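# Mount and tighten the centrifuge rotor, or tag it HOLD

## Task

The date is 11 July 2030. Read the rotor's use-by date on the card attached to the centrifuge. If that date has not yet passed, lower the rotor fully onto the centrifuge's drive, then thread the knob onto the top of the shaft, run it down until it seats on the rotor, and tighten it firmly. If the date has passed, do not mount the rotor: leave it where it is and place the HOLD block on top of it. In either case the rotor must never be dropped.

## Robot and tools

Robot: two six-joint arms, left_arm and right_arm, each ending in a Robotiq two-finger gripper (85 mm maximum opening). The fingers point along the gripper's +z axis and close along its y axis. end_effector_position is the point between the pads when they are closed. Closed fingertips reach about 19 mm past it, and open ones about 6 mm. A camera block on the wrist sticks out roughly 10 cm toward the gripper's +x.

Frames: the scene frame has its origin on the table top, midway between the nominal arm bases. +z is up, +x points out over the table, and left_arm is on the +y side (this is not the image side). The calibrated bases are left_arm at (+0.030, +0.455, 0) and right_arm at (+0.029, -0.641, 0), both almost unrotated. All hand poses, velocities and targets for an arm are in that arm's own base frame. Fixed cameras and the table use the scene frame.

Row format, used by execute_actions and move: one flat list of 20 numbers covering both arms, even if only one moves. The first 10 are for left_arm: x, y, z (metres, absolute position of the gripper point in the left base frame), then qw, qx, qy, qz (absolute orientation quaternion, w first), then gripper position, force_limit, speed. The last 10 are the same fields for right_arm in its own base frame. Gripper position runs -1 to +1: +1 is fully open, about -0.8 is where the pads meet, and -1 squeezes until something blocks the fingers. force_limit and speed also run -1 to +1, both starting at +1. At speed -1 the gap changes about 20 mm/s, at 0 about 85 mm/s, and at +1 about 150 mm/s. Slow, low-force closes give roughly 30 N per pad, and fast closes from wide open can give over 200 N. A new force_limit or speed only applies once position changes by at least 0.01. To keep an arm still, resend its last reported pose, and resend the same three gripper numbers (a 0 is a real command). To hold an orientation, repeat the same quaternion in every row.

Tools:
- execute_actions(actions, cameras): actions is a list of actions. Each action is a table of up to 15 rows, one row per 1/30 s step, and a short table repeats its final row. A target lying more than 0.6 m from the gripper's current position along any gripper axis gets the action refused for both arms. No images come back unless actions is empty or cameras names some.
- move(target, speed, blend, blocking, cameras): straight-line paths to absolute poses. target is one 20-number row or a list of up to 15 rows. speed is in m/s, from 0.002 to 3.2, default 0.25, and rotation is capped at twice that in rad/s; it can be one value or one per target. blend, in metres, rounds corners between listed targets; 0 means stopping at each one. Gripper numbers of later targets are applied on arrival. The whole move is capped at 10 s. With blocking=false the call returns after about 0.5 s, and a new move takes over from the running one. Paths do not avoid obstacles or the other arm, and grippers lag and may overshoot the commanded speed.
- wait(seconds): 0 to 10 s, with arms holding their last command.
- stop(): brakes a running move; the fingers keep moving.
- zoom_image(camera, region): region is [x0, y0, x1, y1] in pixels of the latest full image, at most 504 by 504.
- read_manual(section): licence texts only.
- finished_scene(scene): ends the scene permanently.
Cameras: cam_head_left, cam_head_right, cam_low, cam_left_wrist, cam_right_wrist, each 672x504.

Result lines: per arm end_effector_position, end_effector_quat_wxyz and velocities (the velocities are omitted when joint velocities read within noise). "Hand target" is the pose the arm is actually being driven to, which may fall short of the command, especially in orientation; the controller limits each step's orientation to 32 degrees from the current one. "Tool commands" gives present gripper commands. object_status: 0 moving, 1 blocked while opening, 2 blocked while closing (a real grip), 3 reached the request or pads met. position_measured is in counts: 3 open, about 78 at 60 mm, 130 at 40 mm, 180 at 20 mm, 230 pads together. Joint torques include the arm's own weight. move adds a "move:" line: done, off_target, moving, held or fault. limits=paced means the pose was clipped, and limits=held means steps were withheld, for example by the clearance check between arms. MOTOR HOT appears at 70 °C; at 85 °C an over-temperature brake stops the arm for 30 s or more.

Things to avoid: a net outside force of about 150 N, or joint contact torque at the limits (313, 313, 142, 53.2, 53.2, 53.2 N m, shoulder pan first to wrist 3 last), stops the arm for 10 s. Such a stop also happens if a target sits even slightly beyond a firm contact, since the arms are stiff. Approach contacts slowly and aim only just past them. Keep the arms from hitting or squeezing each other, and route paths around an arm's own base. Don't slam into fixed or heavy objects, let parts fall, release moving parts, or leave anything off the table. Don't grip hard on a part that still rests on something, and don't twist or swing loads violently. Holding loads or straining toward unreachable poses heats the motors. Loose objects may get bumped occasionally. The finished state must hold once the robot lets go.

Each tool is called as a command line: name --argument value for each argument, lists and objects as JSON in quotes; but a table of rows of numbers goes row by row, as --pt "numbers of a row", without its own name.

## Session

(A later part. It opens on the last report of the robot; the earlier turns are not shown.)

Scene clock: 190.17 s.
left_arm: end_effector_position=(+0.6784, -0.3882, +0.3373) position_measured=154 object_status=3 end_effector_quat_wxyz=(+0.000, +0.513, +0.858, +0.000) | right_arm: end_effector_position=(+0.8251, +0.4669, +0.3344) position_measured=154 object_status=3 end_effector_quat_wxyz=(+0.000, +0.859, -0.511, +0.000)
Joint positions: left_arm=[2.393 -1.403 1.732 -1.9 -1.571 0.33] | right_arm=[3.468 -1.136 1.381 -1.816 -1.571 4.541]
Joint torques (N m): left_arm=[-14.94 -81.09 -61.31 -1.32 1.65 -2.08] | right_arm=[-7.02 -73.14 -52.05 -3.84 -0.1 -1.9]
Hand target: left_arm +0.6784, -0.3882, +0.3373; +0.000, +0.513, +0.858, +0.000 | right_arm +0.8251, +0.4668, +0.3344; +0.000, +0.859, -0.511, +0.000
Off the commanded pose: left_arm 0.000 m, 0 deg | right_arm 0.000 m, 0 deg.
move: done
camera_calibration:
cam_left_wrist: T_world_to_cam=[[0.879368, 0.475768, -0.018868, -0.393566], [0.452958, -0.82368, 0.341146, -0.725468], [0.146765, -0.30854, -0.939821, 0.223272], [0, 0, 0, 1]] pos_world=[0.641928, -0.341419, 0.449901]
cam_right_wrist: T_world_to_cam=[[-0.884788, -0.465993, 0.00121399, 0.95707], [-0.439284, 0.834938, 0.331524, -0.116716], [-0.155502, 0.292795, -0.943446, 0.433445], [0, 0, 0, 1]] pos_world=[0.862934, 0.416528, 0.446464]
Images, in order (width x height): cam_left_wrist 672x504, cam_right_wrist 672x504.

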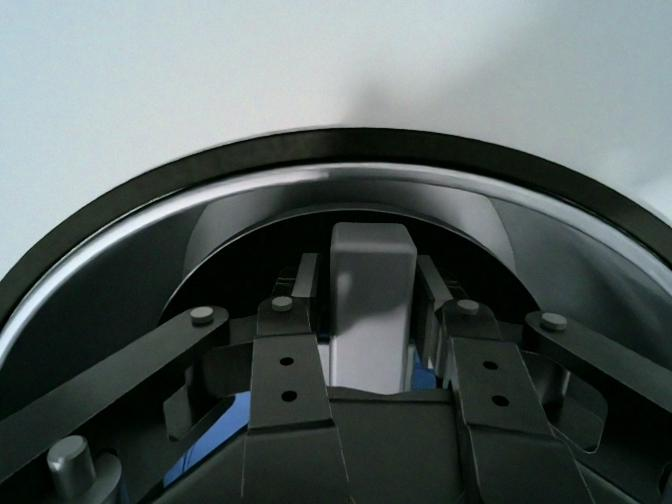

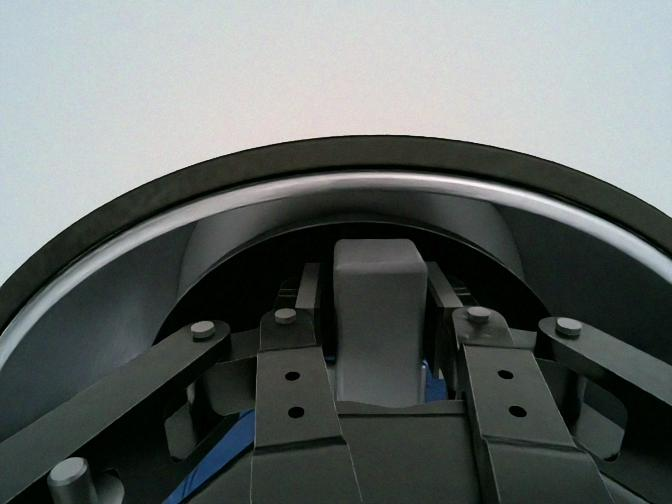

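move --target '[0.6784,-0.3882,0.3365,0,0.5135,0.8581,0,-0.2,0,-1,0.8251,0.4668,0.3365,0,0.8594,-0.5113,0,-0.2,0,-1]' --speed 0.02

move --target '[0.6784,-0.3882,0.3365,0,0.5135,0.8581,0,-1,0,-1,0.8251,0.4668,0.3365,0,0.8594,-0.5113,0,-1,0,-1]' --speed 0.02

wait --seconds 0.6

move --pt "0.6784 -0.3882 0.346 0 0.5135 0.8581 0 -1 0 -1 0.8251 0.4668 0.346 0 0.8594 -0.5113 0 -1 0 -1" --pt "0.7007 -0.3779 0.346 0 0.5864 0.8100 0 -1 0 -1 0.8031 0.4568 0.346 0 0.8116 -0.5842 0 -1 0 -1" --pt "0.7250 -0.3724 0.346 0 0.6547 0.7559 0 -1 0 -1 0.7796 0.4512 0.346 0 0.7576 -0.6528 0 -1 0 -1" --pt "0.7498 -0.3710 0.346 0 0.7181 0.6959 0 -1 0 -1 0.7556 0.4500 0.346 0 0.6978 -0.7163 0 -1 0 -1" --pt "0.7746 -0.3738 0.346 0 0.7760 0.6307 0 -1 0 -1 0.7318 0.4531 0.346 0 0.6327 -0.7744 0 -1 0 -1" --pt "0.7746 -0.3738 0.339 0 0.7760 0.6307 0 -1 0 -1 0.7318 0.4531 0.339 0 0.6327 -0.7744 0 -1 0 -1" --speed '[0.01,0.08,0.08,0.08,0.08,0.01]' --blend '[0,0.004,0.004,0.004,0,0]'

move --target '[0.7746,-0.3738,0.338,0,0.7760,0.6307,0,-1,0,-1,0.7318,0.4531,0.338,0,0.6327,-0.7744,0,-1,0,-1]' --speed 0.005

move --target '[0.7746,-0.3738,0.3372,0,0.7760,0.6307,0,-1,0,-1,0.7318,0.4531,0.3372,0,0.6327,-0.7744,0,-1,0,-1]' --speed 0.005

move --target '[0.7746,-0.3738,0.3365,0,0.7760,0.6307,0,-1,0,-1,0.7318,0.4531,0.3365,0,0.6327,-0.7744,0,-1,0,-1]' --speed 0.005

Scene clock: 191.47 s.
left_arm: end_effector_position=(+0.6784, -0.3882, +0.3365) position_measured=154 object_status=3 end_effector_quat_wxyz=(+0.000, +0.513, +0.858, +0.000) | right_arm: end_effector_position=(+0.8251, +0.4668, +0.3364) position_measured=154 object_status=3 end_effector_quat_wxyz=(+0.000, +0.859, -0.511, +0.000)
Joint positions: left_arm=[2.393 -1.402 1.733 -1.901 -1.571 0.33] | right_arm=[3.468 -1.136 1.378 -1.813 -1.571 4.541]
Joint torques (N m): left_arm=[-14.3 -82.75 -42.93 -9.77 1.41 -1.91] | right_arm=[-5.53 -73.18 -52.33 -1.18 -2.07 -1.43]
Hand target: left_arm +0.6784, -0.3882, +0.3365; +0.000, +0.513, +0.858, +0.000 | right_arm +0.8251, +0.4668, +0.3365; +0.000, +0.859, -0.511, +0.000
Off the commanded pose: left_arm 0.000 m, 0 deg | right_arm 0.000 m, 0 deg.
move: done

Scene clock: 192.20 s.
left_arm: end_effector_position=(+0.6784, -0.3882, +0.3365) position_measured=172 object_status=0 end_effector_quat_wxyz=(+0.000, +0.514, +0.858, +0.000) | right_arm: end_effector_position=(+0.8251, +0.4668, +0.3365) position_measured=172 object_status=0 end_effector_quat_wxyz=(+0.000, +0.859, -0.511, +0.000)
Joint positions: left_arm=[2.393 -1.402 1.733 -1.901 -1.571 0.33] | right_arm=[3.468 -1.136 1.378 -1.813 -1.571 4.541]
Joint torques (N m): left_arm=[-11.17 -81.61 -42.67 -7.75 -0.66 -1.83] | right_arm=[-7.95 -70.63 -46.88 -1.7 -2.03 -1.58]
Hand target: left_arm +0.6784, -0.3882, +0.3365; +0.000, +0.513, +0.858, +0.000 | right_arm +0.8251, +0.4668, +0.3365; +0.000, +0.859, -0.511, +0.000
Off the commanded pose: left_arm 0.000 m, 0 deg | right_arm 0.000 m, 0 deg.
move: done

Scene clock: 192.80 s.
left_arm: end_effector_position=(+0.6784, -0.3882, +0.3365) position_measured=172 object_status=2 end_effector_quat_wxyz=(+0.000, +0.514, +0.858, +0.000) | right_arm: end_effector_position=(+0.8251, +0.4668, +0.3365) position_measured=172 object_status=2 end_effector_quat_wxyz=(+0.000, +0.859, -0.511, +0.000)
Joint positions: left_arm=[2.393 -1.402 1.733 -1.901 -1.571 0.33] | right_arm=[3.468 -1.136 1.378 -1.813 -1.571 4.541]
Joint torques (N m): left_arm=[-6.91 -81.76 -42.47 -5.33 -1.97 -1.8] | right_arm=[-8.38 -69.53 -41.77 -2.74 -1.7 -1.26]
Hand target: left_arm +0.6784, -0.3882, +0.3365; +0.000, +0.513, +0.858, +0.000 | right_arm +0.8251, +0.4668, +0.3365; +0.000, +0.859, -0.511, +0.000
Tool commands: left_gripper/position=-1.0 left_gripper/force_limit=+0.0 left_gripper/speed=-1.0 right_gripper/position=-1.0 right_gripper/force_limit=+0.0 right_gripper/speed=-1.0
Off the commanded pose: left_arm 0.000 m, 0 deg | right_arm 0.000 m, 0 deg.
wait: 0.60 s; at rest by 0.17 s

Scene clock: 199.40 s.
left_arm: end_effector_position=(+0.7746, -0.3738, +0.3391) position_measured=172 object_status=2 end_effector_quat_wxyz=(+0.000, +0.776, +0.631, +0.000) | right_arm: end_effector_position=(+0.7318, +0.4531, +0.3391) position_measured=172 object_status=2 end_effector_quat_wxyz=(+0.000, -0.633, +0.774, +0.000)
Joint positions: left_arm=[2.484 -1.279 1.572 -1.864 -1.571 1.119] | right_arm=[3.488 -1.278 1.571 -1.864 -1.571 5.26]
Joint torques (N m): left_arm=[52.89 -156.97 -66.41 -11.7 10 4.09] | right_arm=[5.13 -48.66 -52.95 -10.48 -2.05 3.65]
Hand target: left_arm +0.7746, -0.3738, +0.3390; +0.000, +0.776, +0.631, +0.000 | right_arm +0.7318, +0.4531, +0.3390; +0.000, -0.633, +0.774, +0.000
Off the commanded pose: left_arm 0.000 m, 0 deg | right_arm 0.000 m, 0 deg.
move: done

Scene clock: 200.10 s.
left_arm: end_effector_position=(+0.7746, -0.3738, +0.3380) position_measured=172 object_status=2 end_effector_quat_wxyz=(+0.000, +0.776, +0.631, +0.000) | right_arm: end_effector_position=(+0.7318, +0.4531, +0.3380) position_measured=172 object_status=2 end_effector_quat_wxyz=(+0.000, -0.633, +0.774, +0.000)
Joint positions: left_arm=[2.484 -1.278 1.574 -1.866 -1.571 1.119] | right_arm=[3.488 -1.277 1.572 -1.866 -1.571 5.26]
Joint torques (N m): left_arm=[53.58 -156.9 -65.94 -12.07 10.02 4.27] | right_arm=[-1.4 -48.61 -53.86 -10.39 -1.88 3.92]
Hand target: left_arm +0.7746, -0.3738, +0.3380; +0.000, +0.776, +0.631, +0.000 | right_arm +0.7318, +0.4531, +0.3380; +0.000, -0.633, +0.774, +0.000
Off the commanded pose: left_arm 0.000 m, 0 deg | right_arm 0.000 m, 0 deg.
move: done

Scene clock: 200.80 s.
left_arm: end_effector_position=(+0.7746, -0.3738, +0.3372) position_measured=172 object_status=2 end_effector_quat_wxyz=(+0.000, +0.776, +0.631, +0.000) | right_arm: end_effector_position=(+0.7318, +0.4531, +0.3372) position_measured=172 object_status=2 end_effector_quat_wxyz=(+0.000, -0.633, +0.774, +0.000)
Joint positions: left_arm=[2.484 -1.278 1.575 -1.867 -1.571 1.119] | right_arm=[3.488 -1.277 1.573 -1.867 -1.571 5.26]
Joint torques (N m): left_arm=[52.8 -156.83 -65.75 -11.92 10.26 4.15] | right_arm=[-3.96 -45.78 -52.91 -9.69 -1.77 3.95]
Hand target: left_arm +0.7746, -0.3738, +0.3372; +0.000, +0.776, +0.631, +0.000 | right_arm +0.7318, +0.4531, +0.3372; +0.000, -0.633, +0.774, +0.000
Off the commanded pose: left_arm 0.000 m, 0 deg | right_arm 0.000 m, 0 deg.
move: done

Scene clock: 201.50 s.
left_arm: end_effector_position=(+0.7746, -0.3738, +0.3367) position_measured=172 object_status=2 end_effector_quat_wxyz=(+0.000, +0.776, +0.631, +0.000) | right_arm: end_effector_position=(+0.7318, +0.4531, +0.3366) position_measured=172 object_status=2 end_effector_quat_wxyz=(+0.000, -0.633, +0.774, +0.000)
Joint positions: left_arm=[2.484 -1.278 1.575 -1.869 -1.571 1.119] | right_arm=[3.488 -1.277 1.574 -1.868 -1.571 5.26]
Joint torques (N m): left_arm=[49.63 -116.03 -48.97 -11.99 10.07 4.22] | right_arm=[-4.55 -28.19 -40.52 -10.28 -1.49 3.63]
Hand target: left_arm +0.7746, -0.3738, +0.3365; +0.000, +0.776, +0.631, +0.000 | right_arm +0.7318, +0.4531, +0.3365; +0.000, -0.633, +0.774, +0.000
Off the commanded pose: left_arm 0.000 m, 0 deg | right_arm 0.000 m, 0 deg.
move: done

move --target '[0.7746,-0.3738,0.3365,0,0.7760,0.6307,0,-0.2,0,-1,0.7318,0.4531,0.3365,0,0.6327,-0.7744,0,-0.2,0,-1]' --speed 0.02 --cameras '["cam_left_wrist","cam_right_wrist"]'

Scene clock: 202.27 s.
left_arm: end_effector_position=(+0.7746, -0.3738, +0.3365) position_measured=154 object_status=0 end_effector_quat_wxyz=(+0.000, +0.776, +0.631, +0.000) | right_arm: end_effector_position=(+0.7318, +0.4531, +0.3364) position_measured=154 object_status=0 end_effector_quat_wxyz=(+0.000, -0.633, +0.774, +0.000)
Joint positions: left_arm=[2.484 -1.278 1.576 -1.869 -1.571 1.119] | right_arm=[3.488 -1.277 1.574 -1.868 -1.571 5.26]
Joint torques (N m): left_arm=[-15.65 -102.42 -49.73 -5.51 -1.31 0.82] | right_arm=[-5.33 -63.25 -42.57 -0.92 2.06 0.95]
Hand target: left_arm +0.7746, -0.3738, +0.3365; +0.000, +0.776, +0.631, +0.000 | right_arm +0.7318, +0.4531, +0.3365; +0.000, -0.633, +0.774, +0.000
Off the commanded pose: left_arm 0.000 m, 0 deg | right_arm 0.000 m, 0 deg.
move: done
camera_calibration:
cam_left_wrist: T_world_to_cam=[[0.979474, -0.200695, -0.0187933, -0.815495], [-0.182402, -0.922143, 0.341147, -0.30152], [-0.0857965, -0.330717, -0.939822, 0.384715], [0, 0, 0, 1]] pos_world=[0.776765, -0.314479, 0.449101]
cam_right_wrist: T_world_to_cam=[[-0.977303, 0.211843, 0.00134312, 0.628595], [0.200305, 0.921975, 0.33142, -0.654368], [0.0689707, 0.324167, -0.943482, 0.246362], [0, 0, 0, 1]] pos_world=[0.728409, 0.390285, 0.448465]
Images, in order (width x height): cam_left_wrist 672x504, cam_right_wrist 672x504.

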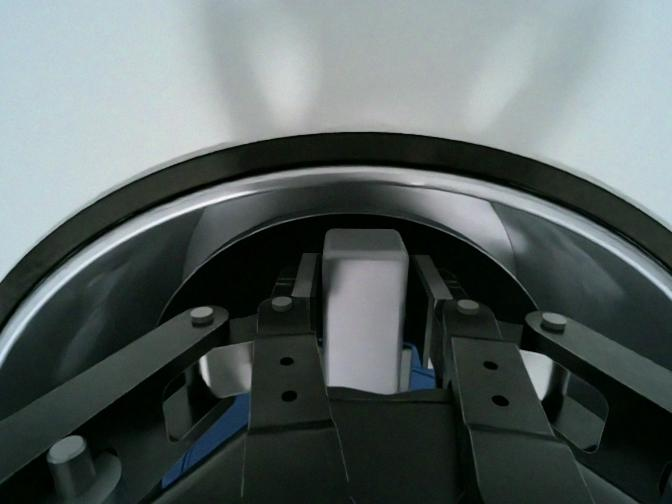

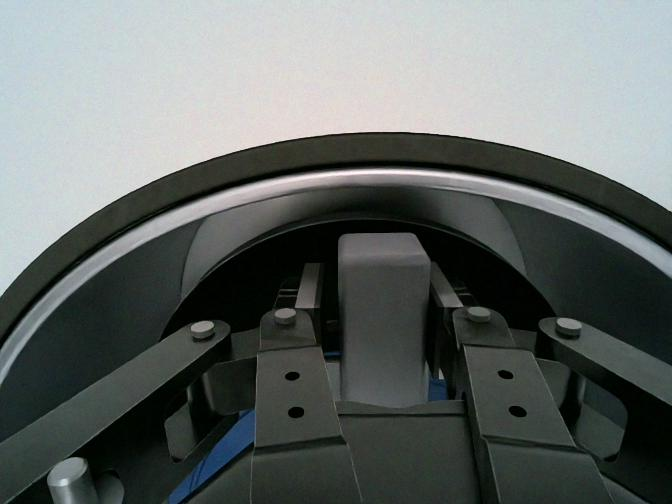

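move --target '[0.7734,-0.3736,0.3365,0,0.7760,0.6307,0,-0.2,0,-1,0.7308,0.4533,0.3365,0,0.6327,-0.7744,0,-0.2,0,-1]' --speed 0.02

move --target '[0.7734,-0.3736,0.3365,0,0.7760,0.6307,0,-1,0,-1,0.7308,0.4533,0.3365,0,0.6327,-0.7744,0,-1,0,-1]' --speed 0.02

wait --seconds 0.6

move --pt "0.7734 -0.3736 0.342 0 0.7760 0.6307 0 -1 0 -1 0.7308 0.4533 0.342 0 0.6327 -0.7744 0 -1 0 -1" --pt "0.7734 -0.3736 0.535 0 0.7760 0.6307 0 -1 0 -1 0.7308 0.4533 0.535 0 0.6327 -0.7744 0 -1 0 -1" --speed '[0.01,0.06]' --blend '[0.002,0]' --cameras '["cam_head_right","cam_head_left","cam_low","cam_left_wrist","cam_right_wrist"]'

zoom_image --camera "cam_head_right" --region '[190, 170, 340, 270]'

zoom_image --camera "cam_head_left" --region '[190, 170, 340, 270]'

zoom_image --camera "cam_low" --region '[310, 130, 450, 250]'

Scene clock: 203.33 s.
left_arm: end_effector_position=(+0.7734, -0.3736, +0.3365) position_measured=154 object_status=3 end_effector_quat_wxyz=(+0.000, +0.776, +0.631, +0.000) | right_arm: end_effector_position=(+0.7308, +0.4533, +0.3365) position_measured=154 object_status=3 end_effector_quat_wxyz=(+0.000, -0.633, +0.774, +0.000)
Joint positions: left_arm=[2.483 -1.279 1.578 -1.869 -1.571 1.119] | right_arm=[3.489 -1.278 1.576 -1.869 -1.571 5.26]
Joint torques (N m): left_arm=[-14.62 -146.79 -43.4 -9.64 -1.51 -2.2] | right_arm=[13 -62.05 -36.29 -3.97 2.07 3.38]
Hand target: left_arm +0.7734, -0.3736, +0.3365; +0.000, +0.776, +0.631, +0.000 | right_arm +0.7308, +0.4533, +0.3365; +0.000, -0.633, +0.774, +0.000
Off the commanded pose: left_arm 0.000 m, 0 deg | right_arm 0.000 m, 0 deg.
move: done

Scene clock: 204.07 s.
left_arm: end_effector_position=(+0.7734, -0.3736, +0.3365) position_measured=172 object_status=0 end_effector_quat_wxyz=(+0.000, +0.776, +0.631, +0.000) | right_arm: end_effector_position=(+0.7308, +0.4533, +0.3366) position_measured=172 object_status=0 end_effector_quat_wxyz=(+0.000, -0.633, +0.774, +0.000)
Joint positions: left_arm=[2.483 -1.28 1.578 -1.869 -1.571 1.118] | right_arm=[3.489 -1.278 1.576 -1.869 -1.571 5.26]
Joint torques (N m): left_arm=[-15.06 -118.47 -51.12 -10.01 -0.08 -1.66] | right_arm=[1.3 -45.01 -39.76 -3.89 0.31 2.97]
Hand target: left_arm +0.7734, -0.3736, +0.3365; +0.000, +0.776, +0.631, +0.000 | right_arm +0.7308, +0.4533, +0.3365; +0.000, -0.633, +0.774, +0.000
Off the commanded pose: left_arm 0.000 m, 0 deg | right_arm 0.000 m, 0 deg.
move: done

Scene clock: 204.67 s.
left_arm: end_effector_position=(+0.7734, -0.3736, +0.3365) position_measured=172 object_status=2 end_effector_quat_wxyz=(+0.000, +0.776, +0.631, +0.000) | right_arm: end_effector_position=(+0.7308, +0.4533, +0.3365) position_measured=172 object_status=2 end_effector_quat_wxyz=(+0.000, -0.633, +0.774, +0.000)
Joint positions: left_arm=[2.483 -1.28 1.578 -1.869 -1.571 1.118] | right_arm=[3.489 -1.278 1.576 -1.869 -1.571 5.26]
Joint torques (N m): left_arm=[-14.98 -88.56 -58.84 -10 0.66 -0.71] | right_arm=[-8.95 -33.93 -41.53 -4.04 -1.69 3.05]
Hand target: left_arm +0.7734, -0.3736, +0.3365; +0.000, +0.776, +0.631, +0.000 | right_arm +0.7308, +0.4533, +0.3365; +0.000, -0.633, +0.774, +0.000
Tool commands: left_gripper/position=-1.0 left_gripper/force_limit=+0.0 left_gripper/speed=-1.0 right_gripper/position=-1.0 right_gripper/force_limit=+0.0 right_gripper/speed=-1.0
Off the commanded pose: left_arm 0.000 m, 0 deg | right_arm 0.000 m, 0 deg.
wait: 0.60 s; at rest by 0.17 s

Scene clock: 208.87 s.
left_arm: end_effector_position=(+0.7734, -0.3736, +0.5349) position_measured=172 object_status=2 end_effector_quat_wxyz=(+0.000, +0.776, +0.631, +0.000) | right_arm: end_effector_position=(+0.7308, +0.4533, +0.5349) position_measured=172 object_status=2 end_effector_quat_wxyz=(+0.000, -0.633, +0.774, +0.000)
Joint positions: left_arm=[2.483 -1.321 1.28 -1.529 -1.571 1.118] | right_arm=[3.489 -1.319 1.278 -1.529 -1.571 5.26]
Joint torques (N m): left_arm=[-10.88 -142.37 -92.19 -8.35 -3.85 1.98] | right_arm=[0.9 -58.88 -80.52 -7.35 0.52 1.74]
Hand target: left_arm +0.7734, -0.3736, +0.5350; +0.000, +0.776, +0.631, +0.000 | right_arm +0.7308, +0.4533, +0.5350; +0.000, -0.633, +0.774, +0.000
Off the commanded pose: left_arm 0.000 m, 0 deg | right_arm 0.000 m, 0 deg.
move: done
camera_calibration:
cam_left_wrist: T_world_to_cam=[[0.979463, -0.200734, -0.0189025, -0.810386], [-0.182412, -0.922179, 0.341045, -0.369194], [-0.0858907, -0.330593, -0.939857, 0.571265], [0, 0, 0, 1]] pos_world=[0.775464, -0.314278, 0.647501]
cam_right_wrist: T_world_to_cam=[[-0.977316, 0.211784, 0.00121759, 0.627444], [0.200205, 0.92198, 0.331469, -0.720007], [0.0690771, 0.324193, -0.943465, 0.433581], [0, 0, 0, 1]] pos_world=[0.72741, 0.390385, 0.646964]

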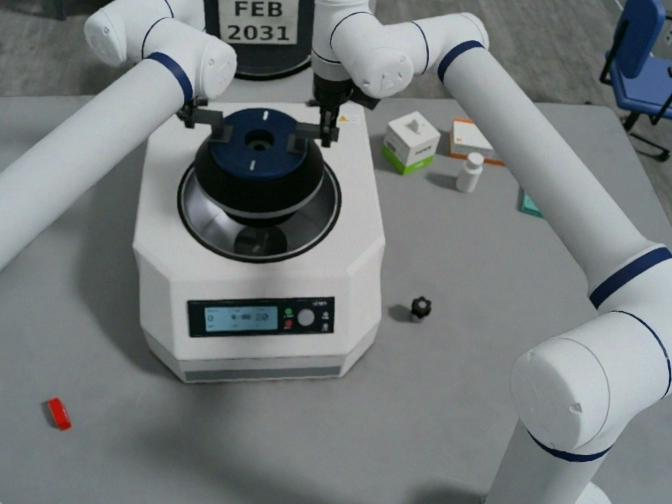

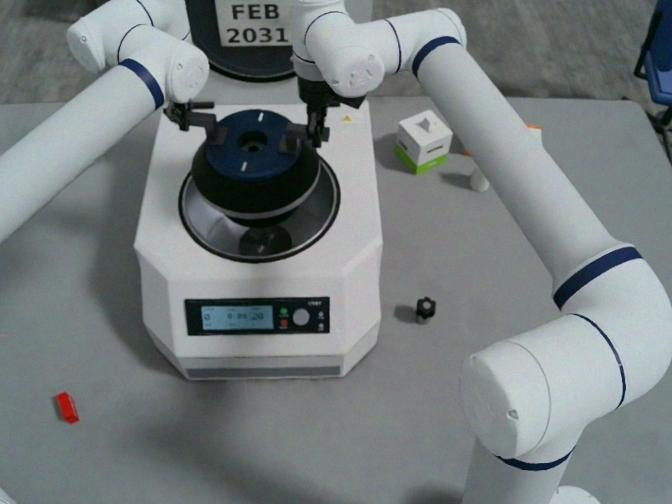

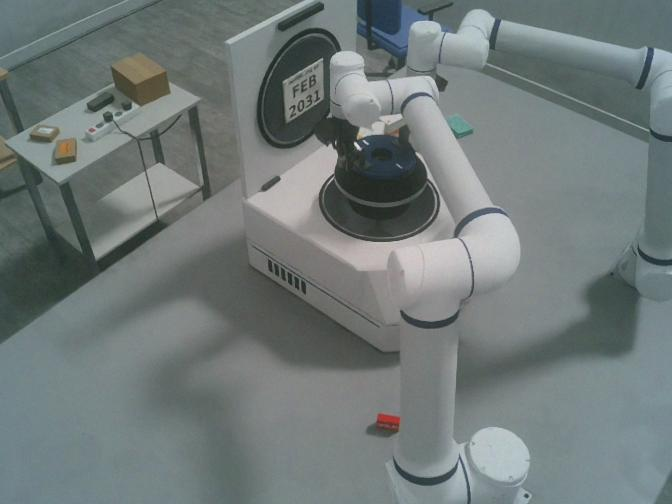

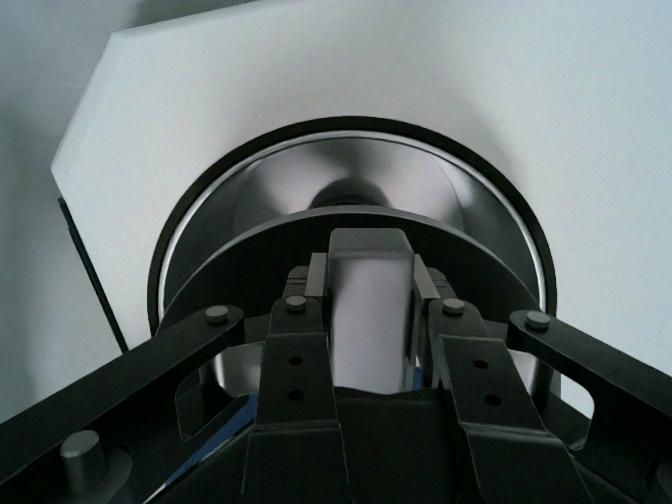

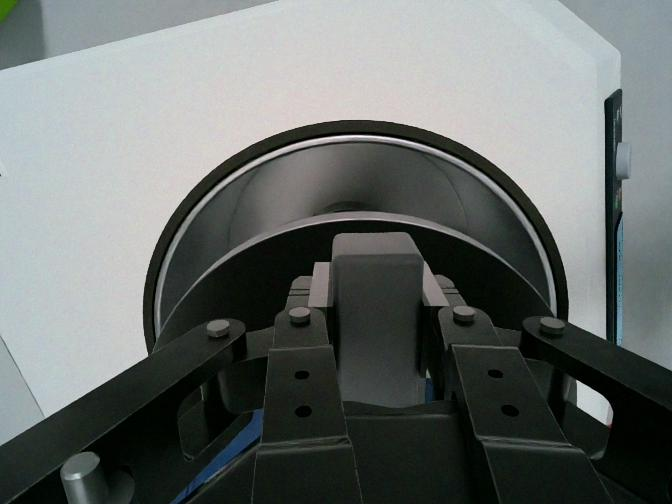

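Scaled by 3.360.

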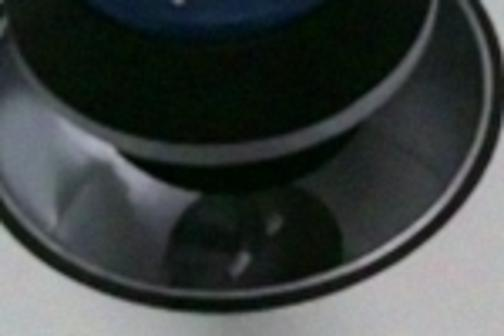

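Scaled by 3.360.

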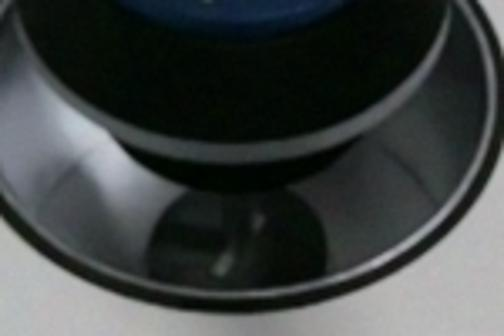

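Scaled by 3.600.

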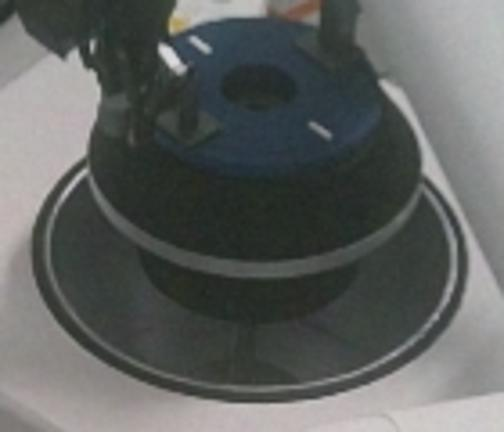

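move --pt "0.7968 -0.3806 0.535 0 0.8281 0.5606 0 -1 0 -1 0.7068 0.4607 0.535 0 0.5628 -0.8266 0 -1 0 -1" --pt "0.8186 -0.3915 0.535 0 0.8738 0.4863 0 -1 0 -1 0.6846 0.4722 0.535 0 0.4886 -0.8725 0 -1 0 -1" --speed 0.08 --blend '[0.004,0]' --cameras '["cam_head_right","cam_head_left","cam_low"]'

zoom_image --camera "cam_head_right" --region '[200, 100, 330, 270]'

zoom_image --camera "cam_head_right" --region '[230, 215, 300, 265]'

zoom_image --camera "cam_head_left" --region '[225, 215, 295, 265]'

zoom_image --camera "cam_head_left" --region '[200, 100, 330, 200]'

Scene clock: 212.17 s.
left_arm: end_effector_position=(+0.8186, -0.3915, +0.5350) position_measured=172 object_status=2 end_effector_quat_wxyz=(+0.000, +0.874, +0.486, +0.000) | right_arm: end_effector_position=(+0.6846, +0.4722, +0.5350) position_measured=172 object_status=2 end_effector_quat_wxyz=(+0.000, -0.489, +0.872, +0.000)
Joint positions: left_arm=[2.499 -1.236 1.168 -1.503 -1.571 1.483] | right_arm=[3.53 -1.368 1.338 -1.541 -1.571 5.651]
Joint torques (N m): left_arm=[-42.07 -158.6 -91.93 -7.32 -12.76 3.75] | right_arm=[35.5 -68.79 -71.58 -15.49 4.06 3.82]
Hand target: left_arm +0.8186, -0.3915, +0.5350; +0.000, +0.874, +0.486, +0.000 | right_arm +0.6846, +0.4722, +0.5350; +0.000, -0.489, +0.873, +0.000
Off the commanded pose: left_arm 0.000 m, 0 deg | right_arm 0.000 m, 0 deg.
move: done
Images, in order (width x height): cam_head_left 672x504, cam_head_right 672x504, cam_low 672x504.

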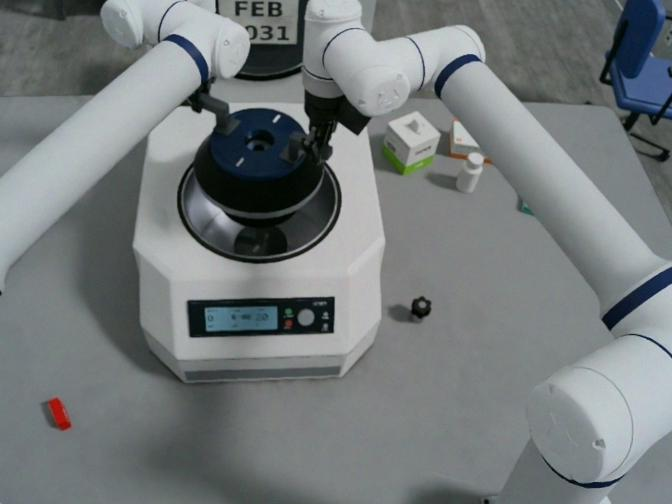

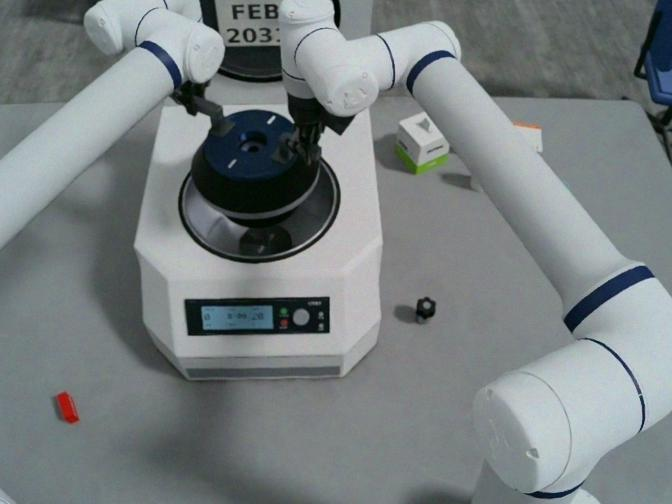

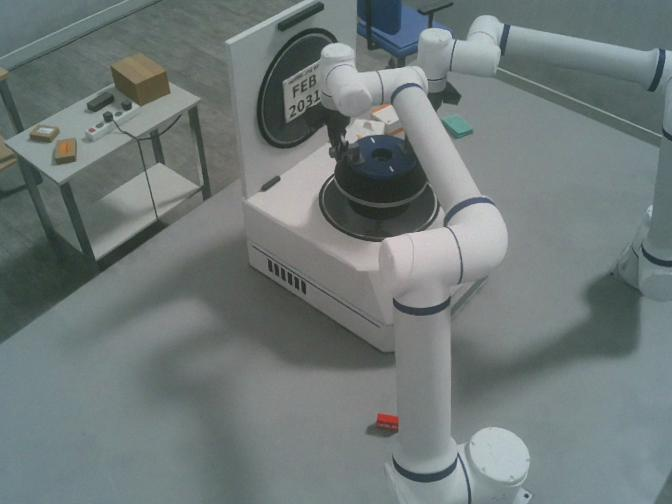

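Scaled by 2.965.

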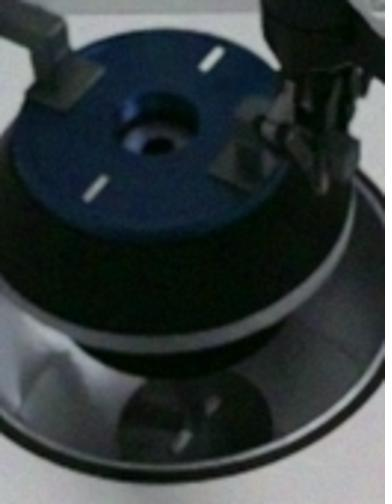

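Scaled by 7.200.

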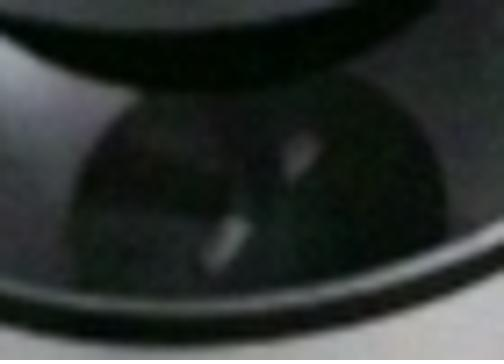

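Scaled by 7.200.

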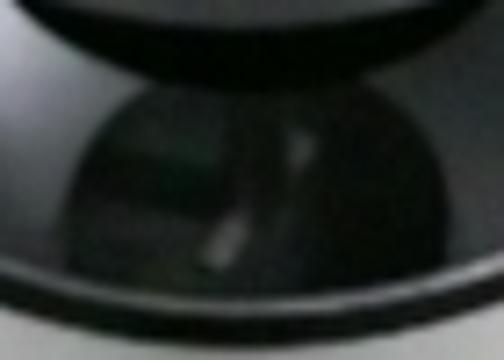

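Scaled by 3.877.

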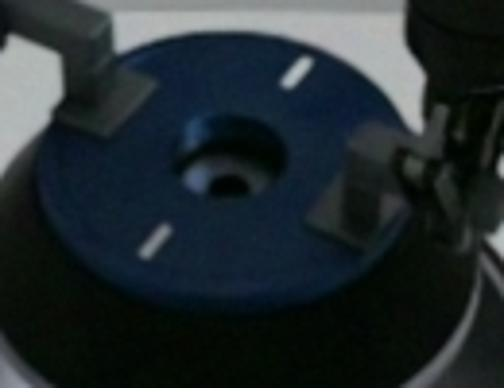

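move --pt "0.8186 -0.3915 0.40 0 0.8738 0.4863 0 -1 0 -1 0.6846 0.4722 0.40 0 0.4886 -0.8725 0 -1 0 -1" --pt "0.8186 -0.3915 0.341 0 0.8738 0.4863 0 -1 0 -1 0.6846 0.4722 0.341 0 0.4886 -0.8725 0 -1 0 -1" --speed '[0.08,0.03]' --blend '[0.01,0]'

move --target '[0.8186,-0.3915,0.338,0,0.8738,0.4863,0,-1,0,-1,0.6846,0.4722,0.338,0,0.4886,-0.8725,0,-1,0,-1]' --speed 0.01

move --target '[0.8186,-0.3915,0.337,0,0.8738,0.4863,0,-1,0,-1,0.6846,0.4722,0.337,0,0.4886,-0.8725,0,-1,0,-1]' --speed 0.005

move --target '[0.8186,-0.3915,0.3364,0,0.8738,0.4863,0,-1,0,-1,0.6846,0.4722,0.3364,0,0.4886,-0.8725,0,-1,0,-1]' --speed 0.005

move --target '[0.8186,-0.3915,0.3358,0,0.8738,0.4863,0,-1,0,-1,0.6846,0.4722,0.3358,0,0.4886,-0.8725,0,-1,0,-1]' --speed 0.005

Scene clock: 216.80 s.
left_arm: end_effector_position=(+0.8186, -0.3915, +0.3411) position_measured=172 object_status=2 end_effector_quat_wxyz=(+0.000, +0.874, +0.486, +0.000) | right_arm: end_effector_position=(+0.6846, +0.4722, +0.3411) position_measured=172 object_status=2 end_effector_quat_wxyz=(+0.000, -0.489, +0.873, +0.000)
Joint positions: left_arm=[2.499 -1.204 1.467 -1.834 -1.571 1.483] | right_arm=[3.53 -1.325 1.629 -1.874 -1.571 5.651]
Joint torques (N m): left_arm=[-13.84 -162.03 -60.75 -8.58 -3.94 -0.28] | right_arm=[11.04 -57.26 -60.2 -7.89 6.32 1.31]
Hand target: left_arm +0.8186, -0.3915, +0.3410; +0.000, +0.874, +0.486, +0.000 | right_arm +0.6846, +0.4722, +0.3410; +0.000, -0.489, +0.873, +0.000
Off the commanded pose: left_arm 0.000 m, 0 deg | right_arm 0.000 m, 0 deg.
move: done

Scene clock: 217.50 s.
left_arm: end_effector_position=(+0.8186, -0.3915, +0.3381) position_measured=172 object_status=2 end_effector_quat_wxyz=(+0.000, +0.874, +0.486, +0.000) | right_arm: end_effector_position=(+0.6846, +0.4722, +0.3381) position_measured=172 object_status=2 end_effector_quat_wxyz=(+0.000, -0.489, +0.873, +0.000)
Joint positions: left_arm=[2.499 -1.203 1.471 -1.839 -1.571 1.483] | right_arm=[3.53 -1.324 1.632 -1.88 -1.571 5.651]
Joint torques (N m): left_arm=[-5.7 -160.84 -61.5 -8.89 -3.61 -1.2] | right_arm=[11.68 -53.97 -58.88 -8.39 6.84 0.74]
Hand target: left_arm +0.8186, -0.3915, +0.3380; +0.000, +0.874, +0.486, +0.000 | right_arm +0.6846, +0.4722, +0.3380; +0.000, -0.489, +0.873, +0.000
Off the commanded pose: left_arm 0.000 m, 0 deg | right_arm 0.000 m, 0 deg.
move: done

Scene clock: 218.20 s.
left_arm: end_effector_position=(+0.8186, -0.3915, +0.3371) position_measured=172 object_status=2 end_effector_quat_wxyz=(+0.000, +0.874, +0.486, +0.000) | right_arm: end_effector_position=(+0.6846, +0.4722, +0.3372) position_measured=172 object_status=2 end_effector_quat_wxyz=(+0.000, -0.489, +0.873, +0.000)
Joint positions: left_arm=[2.499 -1.202 1.472 -1.84 -1.571 1.483] | right_arm=[3.53 -1.323 1.634 -1.881 -1.571 5.651]
Joint torques (N m): left_arm=[-8.77 -141.75 -50.07 -7.86 -3.51 -1.3] | right_arm=[14.75 -42.33 -49.13 -7.81 7.24 0.49]
Hand target: left_arm +0.8186, -0.3915, +0.3370; +0.000, +0.874, +0.486, +0.000 | right_arm +0.6846, +0.4722, +0.3370; +0.000, -0.489, +0.873, +0.000
Off the commanded pose: left_arm 0.000 m, 0 deg | right_arm 0.000 m, 0 deg.
move: done

Scene clock: 218.90 s.
left_arm: end_effector_position=(+0.8186, -0.3915, +0.3365) position_measured=172 object_status=2 end_effector_quat_wxyz=(+0.000, +0.874, +0.486, +0.000) | right_arm: end_effector_position=(+0.6846, +0.4722, +0.3365) position_measured=172 object_status=2 end_effector_quat_wxyz=(+0.000, -0.489, +0.873, +0.000)
Joint positions: left_arm=[2.499 -1.202 1.473 -1.841 -1.571 1.483] | right_arm=[3.53 -1.323 1.634 -1.882 -1.571 5.651]
Joint torques (N m): left_arm=[-15.57 -99.74 -31.06 -4 -5.39 -1.46] | right_arm=[15.2 -27.81 -35.49 -6.73 6.46 -0.04]
Hand target: left_arm +0.8186, -0.3915, +0.3364; +0.000, +0.874, +0.486, +0.000 | right_arm +0.6846, +0.4722, +0.3364; +0.000, -0.489, +0.873, +0.000
Off the commanded pose: left_arm 0.000 m, 0 deg | right_arm 0.000 m, 0 deg.
move: done

Scene clock: 219.60 s.
left_arm: end_effector_position=(+0.8186, -0.3915, +0.3359) position_measured=172 object_status=2 end_effector_quat_wxyz=(+0.000, +0.874, +0.486, +0.000) | right_arm: end_effector_position=(+0.6846, +0.4722, +0.3359) position_measured=172 object_status=2 end_effector_quat_wxyz=(+0.000, -0.489, +0.873, +0.000)
Joint positions: left_arm=[2.499 -1.202 1.473 -1.842 -1.571 1.483] | right_arm=[3.53 -1.323 1.635 -1.883 -1.571 5.651]
Joint torques (N m): left_arm=[-25.14 -61.5 -12.63 -0.34 -7.43 -1.33] | right_arm=[18.79 -11.88 -21.93 -5.42 7.28 -0.87]
Hand target: left_arm +0.8186, -0.3915, +0.3358; +0.000, +0.874, +0.486, +0.000 | right_arm +0.6846, +0.4722, +0.3358; +0.000, -0.489, +0.873, +0.000
Off the commanded pose: left_arm 0.000 m, 0 deg | right_arm 0.000 m, 0 deg.
move: done

move --pt "0.8186 -0.3915 0.3390 0 0.8738 0.4863 0 -1 0 -1 0.6846 0.4722 0.3390 0 0.4886 -0.8725 0 -1 0 -1" --pt "0.8217 -0.3935 0.3390 0 0.8801 0.4749 0 -1 0 -1 0.6814 0.4742 0.3390 0 0.4772 -0.8788 0 -1 0 -1" --pt "0.8217 -0.3935 0.3372 0 0.8801 0.4749 0 -1 0 -1 0.6814 0.4742 0.3372 0 0.4772 -0.8788 0 -1 0 -1" --speed '[0.01,0.02,0.01]'

move --target '[0.8217,-0.3935,0.3363,0,0.8801,0.4749,0,-1,0,-1,0.6814,0.4742,0.3363,0,0.4772,-0.8788,0,-1,0,-1]' --speed 0.005

move --pt "0.8217 -0.3935 0.3390 0 0.8801 0.4749 0 -1 0 -1 0.6814 0.4742 0.3390 0 0.4772 -0.8788 0 -1 0 -1" --pt "0.8247 -0.3955 0.3390 0 0.8862 0.4633 0 -1 0 -1 0.6783 0.4764 0.3390 0 0.4656 -0.8850 0 -1 0 -1" --pt "0.8247 -0.3955 0.3372 0 0.8862 0.4633 0 -1 0 -1 0.6783 0.4764 0.3372 0 0.4656 -0.8850 0 -1 0 -1" --speed '[0.01,0.02,0.01]'

move --target '[0.8247,-0.3955,0.3363,0,0.8862,0.4633,0,-1,0,-1,0.6783,0.4764,0.3363,0,0.4656,-0.8850,0,-1,0,-1]' --speed 0.005

Scene clock: 222.00 s.
left_arm: end_effector_position=(+0.8217, -0.3935, +0.3374) position_measured=172 object_status=2 end_effector_quat_wxyz=(+0.000, +0.880, +0.475, +0.000) | right_arm: end_effector_position=(+0.6814, +0.4742, +0.3375) position_measured=172 object_status=2 end_effector_quat_wxyz=(+0.000, -0.477, +0.879, +0.000)
Joint positions: left_arm=[2.499 -1.197 1.463 -1.837 -1.571 1.509] | right_arm=[3.534 -1.326 1.636 -1.882 -1.571 5.681]
Joint torques (N m): left_arm=[-3 -156.1 -56.39 -8.29 -5.21 3.29] | right_arm=[36.73 -54.56 -57.12 -8.57 6.69 3.3]
Hand target: left_arm +0.8217, -0.3935, +0.3372; +0.000, +0.880, +0.475, +0.000 | right_arm +0.6814, +0.4742, +0.3372; +0.000, -0.477, +0.879, +0.000
Off the commanded pose: left_arm 0.000 m, 0 deg | right_arm 0.000 m, 0 deg.
move: done

Scene clock: 222.70 s.
left_arm: end_effector_position=(+0.8218, -0.3935, +0.3365) position_measured=172 object_status=2 end_effector_quat_wxyz=(+0.000, +0.880, +0.475, +0.000) | right_arm: end_effector_position=(+0.6814, +0.4742, +0.3365) position_measured=172 object_status=2 end_effector_quat_wxyz=(+0.000, -0.477, +0.879, +0.000)
Joint positions: left_arm=[2.499 -1.196 1.464 -1.839 -1.571 1.509] | right_arm=[3.534 -1.325 1.637 -1.883 -1.571 5.681]
Joint torques (N m): left_arm=[-18.21 -101.01 -28.72 -3.65 -5.15 3.29] | right_arm=[36.78 -28.14 -34.48 -6.56 6.11 3.54]
Hand target: left_arm +0.8217, -0.3935, +0.3363; +0.000, +0.880, +0.475, +0.000 | right_arm +0.6814, +0.4742, +0.3363; +0.000, -0.477, +0.879, +0.000
Off the commanded pose: left_arm 0.000 m, 0 deg | right_arm 0.000 m, 0 deg.
move: done

Scene clock: 224.47 s.
left_arm: end_effector_position=(+0.8247, -0.3955, +0.3374) position_measured=172 object_status=2 end_effector_quat_wxyz=(+0.000, +0.886, +0.463, +0.000) | right_arm: end_effector_position=(+0.6783, +0.4764, +0.3375) position_measured=172 object_status=2 end_effector_quat_wxyz=(+0.000, -0.466, +0.885, +0.000)
Joint positions: left_arm=[2.499 -1.191 1.455 -1.835 -1.571 1.536] | right_arm=[3.538 -1.328 1.639 -1.882 -1.571 5.711]
Joint torques (N m): left_arm=[-5.93 -156.3 -55.38 -7.47 -5.9 3.33] | right_arm=[40.06 -49.32 -57.51 -9.2 5.05 3.5]
Hand target: left_arm +0.8247, -0.3955, +0.3372; +0.000, +0.886, +0.463, +0.000 | right_arm +0.6783, +0.4764, +0.3372; +0.000, -0.466, +0.885, +0.000
Off the commanded pose: left_arm 0.000 m, 0 deg | right_arm 0.000 m, 0 deg.
move: done

Scene clock: 225.17 s.
left_arm: end_effector_position=(+0.8247, -0.3955, +0.3365) position_measured=172 object_status=2 end_effector_quat_wxyz=(+0.000, +0.886, +0.463, +0.000) | right_arm: end_effector_position=(+0.6783, +0.4764, +0.3365) position_measured=172 object_status=2 end_effector_quat_wxyz=(+0.000, -0.466, +0.885, +0.000)
Joint positions: left_arm=[2.499 -1.191 1.456 -1.837 -1.571 1.536] | right_arm=[3.538 -1.327 1.64 -1.884 -1.571 5.711]
Joint torques (N m): left_arm=[-18.69 -99.37 -27.36 -2.53 -5.43 3.17] | right_arm=[38.16 -21.3 -34.22 -7.15 4.92 3.38]
Hand target: left_arm +0.8247, -0.3955, +0.3363; +0.000, +0.886, +0.463, +0.000 | right_arm +0.6783, +0.4764, +0.3363; +0.000, -0.466, +0.885, +0.000
Off the commanded pose: left_arm 0.000 m, 0 deg | right_arm 0.000 m, 0 deg.
move: done

move --target '[0.8247,-0.3955,0.3365,0,0.8862,0.4633,0,-0.2,0,-1,0.6783,0.4764,0.3365,0,0.4656,-0.8850,0,-0.2,0,-1]' --speed 0.02 --cameras '["cam_left_wrist","cam_right_wrist"]'

Scene clock: 226.17 s.
left_arm: end_effector_position=(+0.8247, -0.3956, +0.3365) position_measured=154 object_status=3 end_effector_quat_wxyz=(+0.000, +0.886, +0.463, +0.000) | right_arm: end_effector_position=(+0.6783, +0.4764, +0.3365) position_measured=154 object_status=3 end_effector_quat_wxyz=(+0.000, -0.466, +0.885, +0.000)
Joint positions: left_arm=[2.499 -1.19 1.456 -1.836 -1.571 1.536] | right_arm=[3.538 -1.327 1.64 -1.884 -1.571 5.711]
Joint torques (N m): left_arm=[14.01 -160.5 -62.19 -1.25 1.52 3.12] | right_arm=[-10.05 -61.1 -52.83 -0.92 -1.96 2.11]
Hand target: left_arm +0.8247, -0.3955, +0.3365; +0.000, +0.886, +0.463, +0.000 | right_arm +0.6783, +0.4764, +0.3365; +0.000, -0.466, +0.885, +0.000
Off the commanded pose: left_arm 0.000 m, 0 deg | right_arm 0.000 m, 0 deg.
move: done
camera_calibration:
cam_left_wrist: T_world_to_cam=[[0.823034, -0.567675, -0.018955, -0.884891], [-0.528394, -0.777472, 0.341082, 0.0301074], [-0.208361, -0.270707, -0.939842, 0.506514], [0, 0, 0, 1]] pos_world=[0.849742, -0.341806, 0.449001]
cam_right_wrist: T_world_to_cam=[[-0.816854, 0.576843, 0.00128924, 0.28869], [0.54458, 0.770427, 0.331473, -0.82652], [0.190215, 0.271468, -0.943464, 0.185452], [0, 0, 0, 1]] pos_world=[0.650648, 0.419901, 0.448564]
Images, in order (width x height): cam_left_wrist 672x504, cam_right_wrist 672x504.

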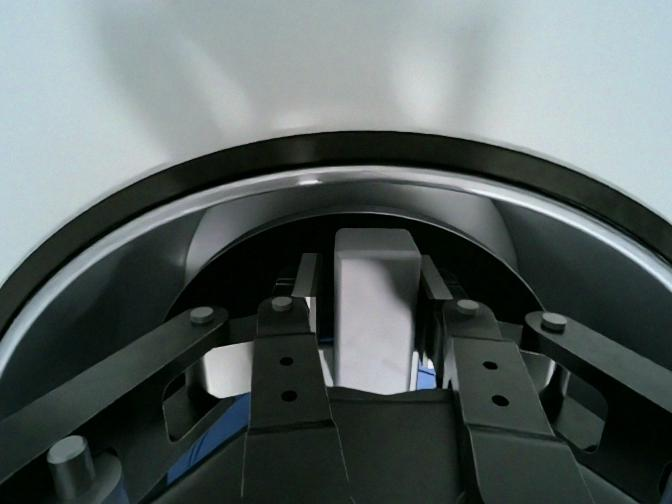

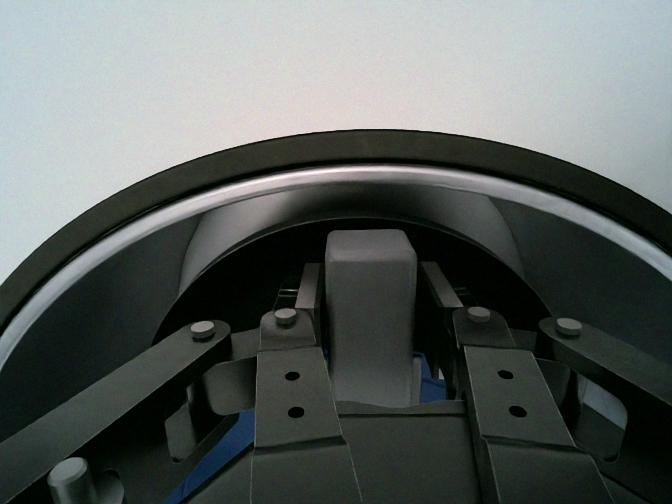

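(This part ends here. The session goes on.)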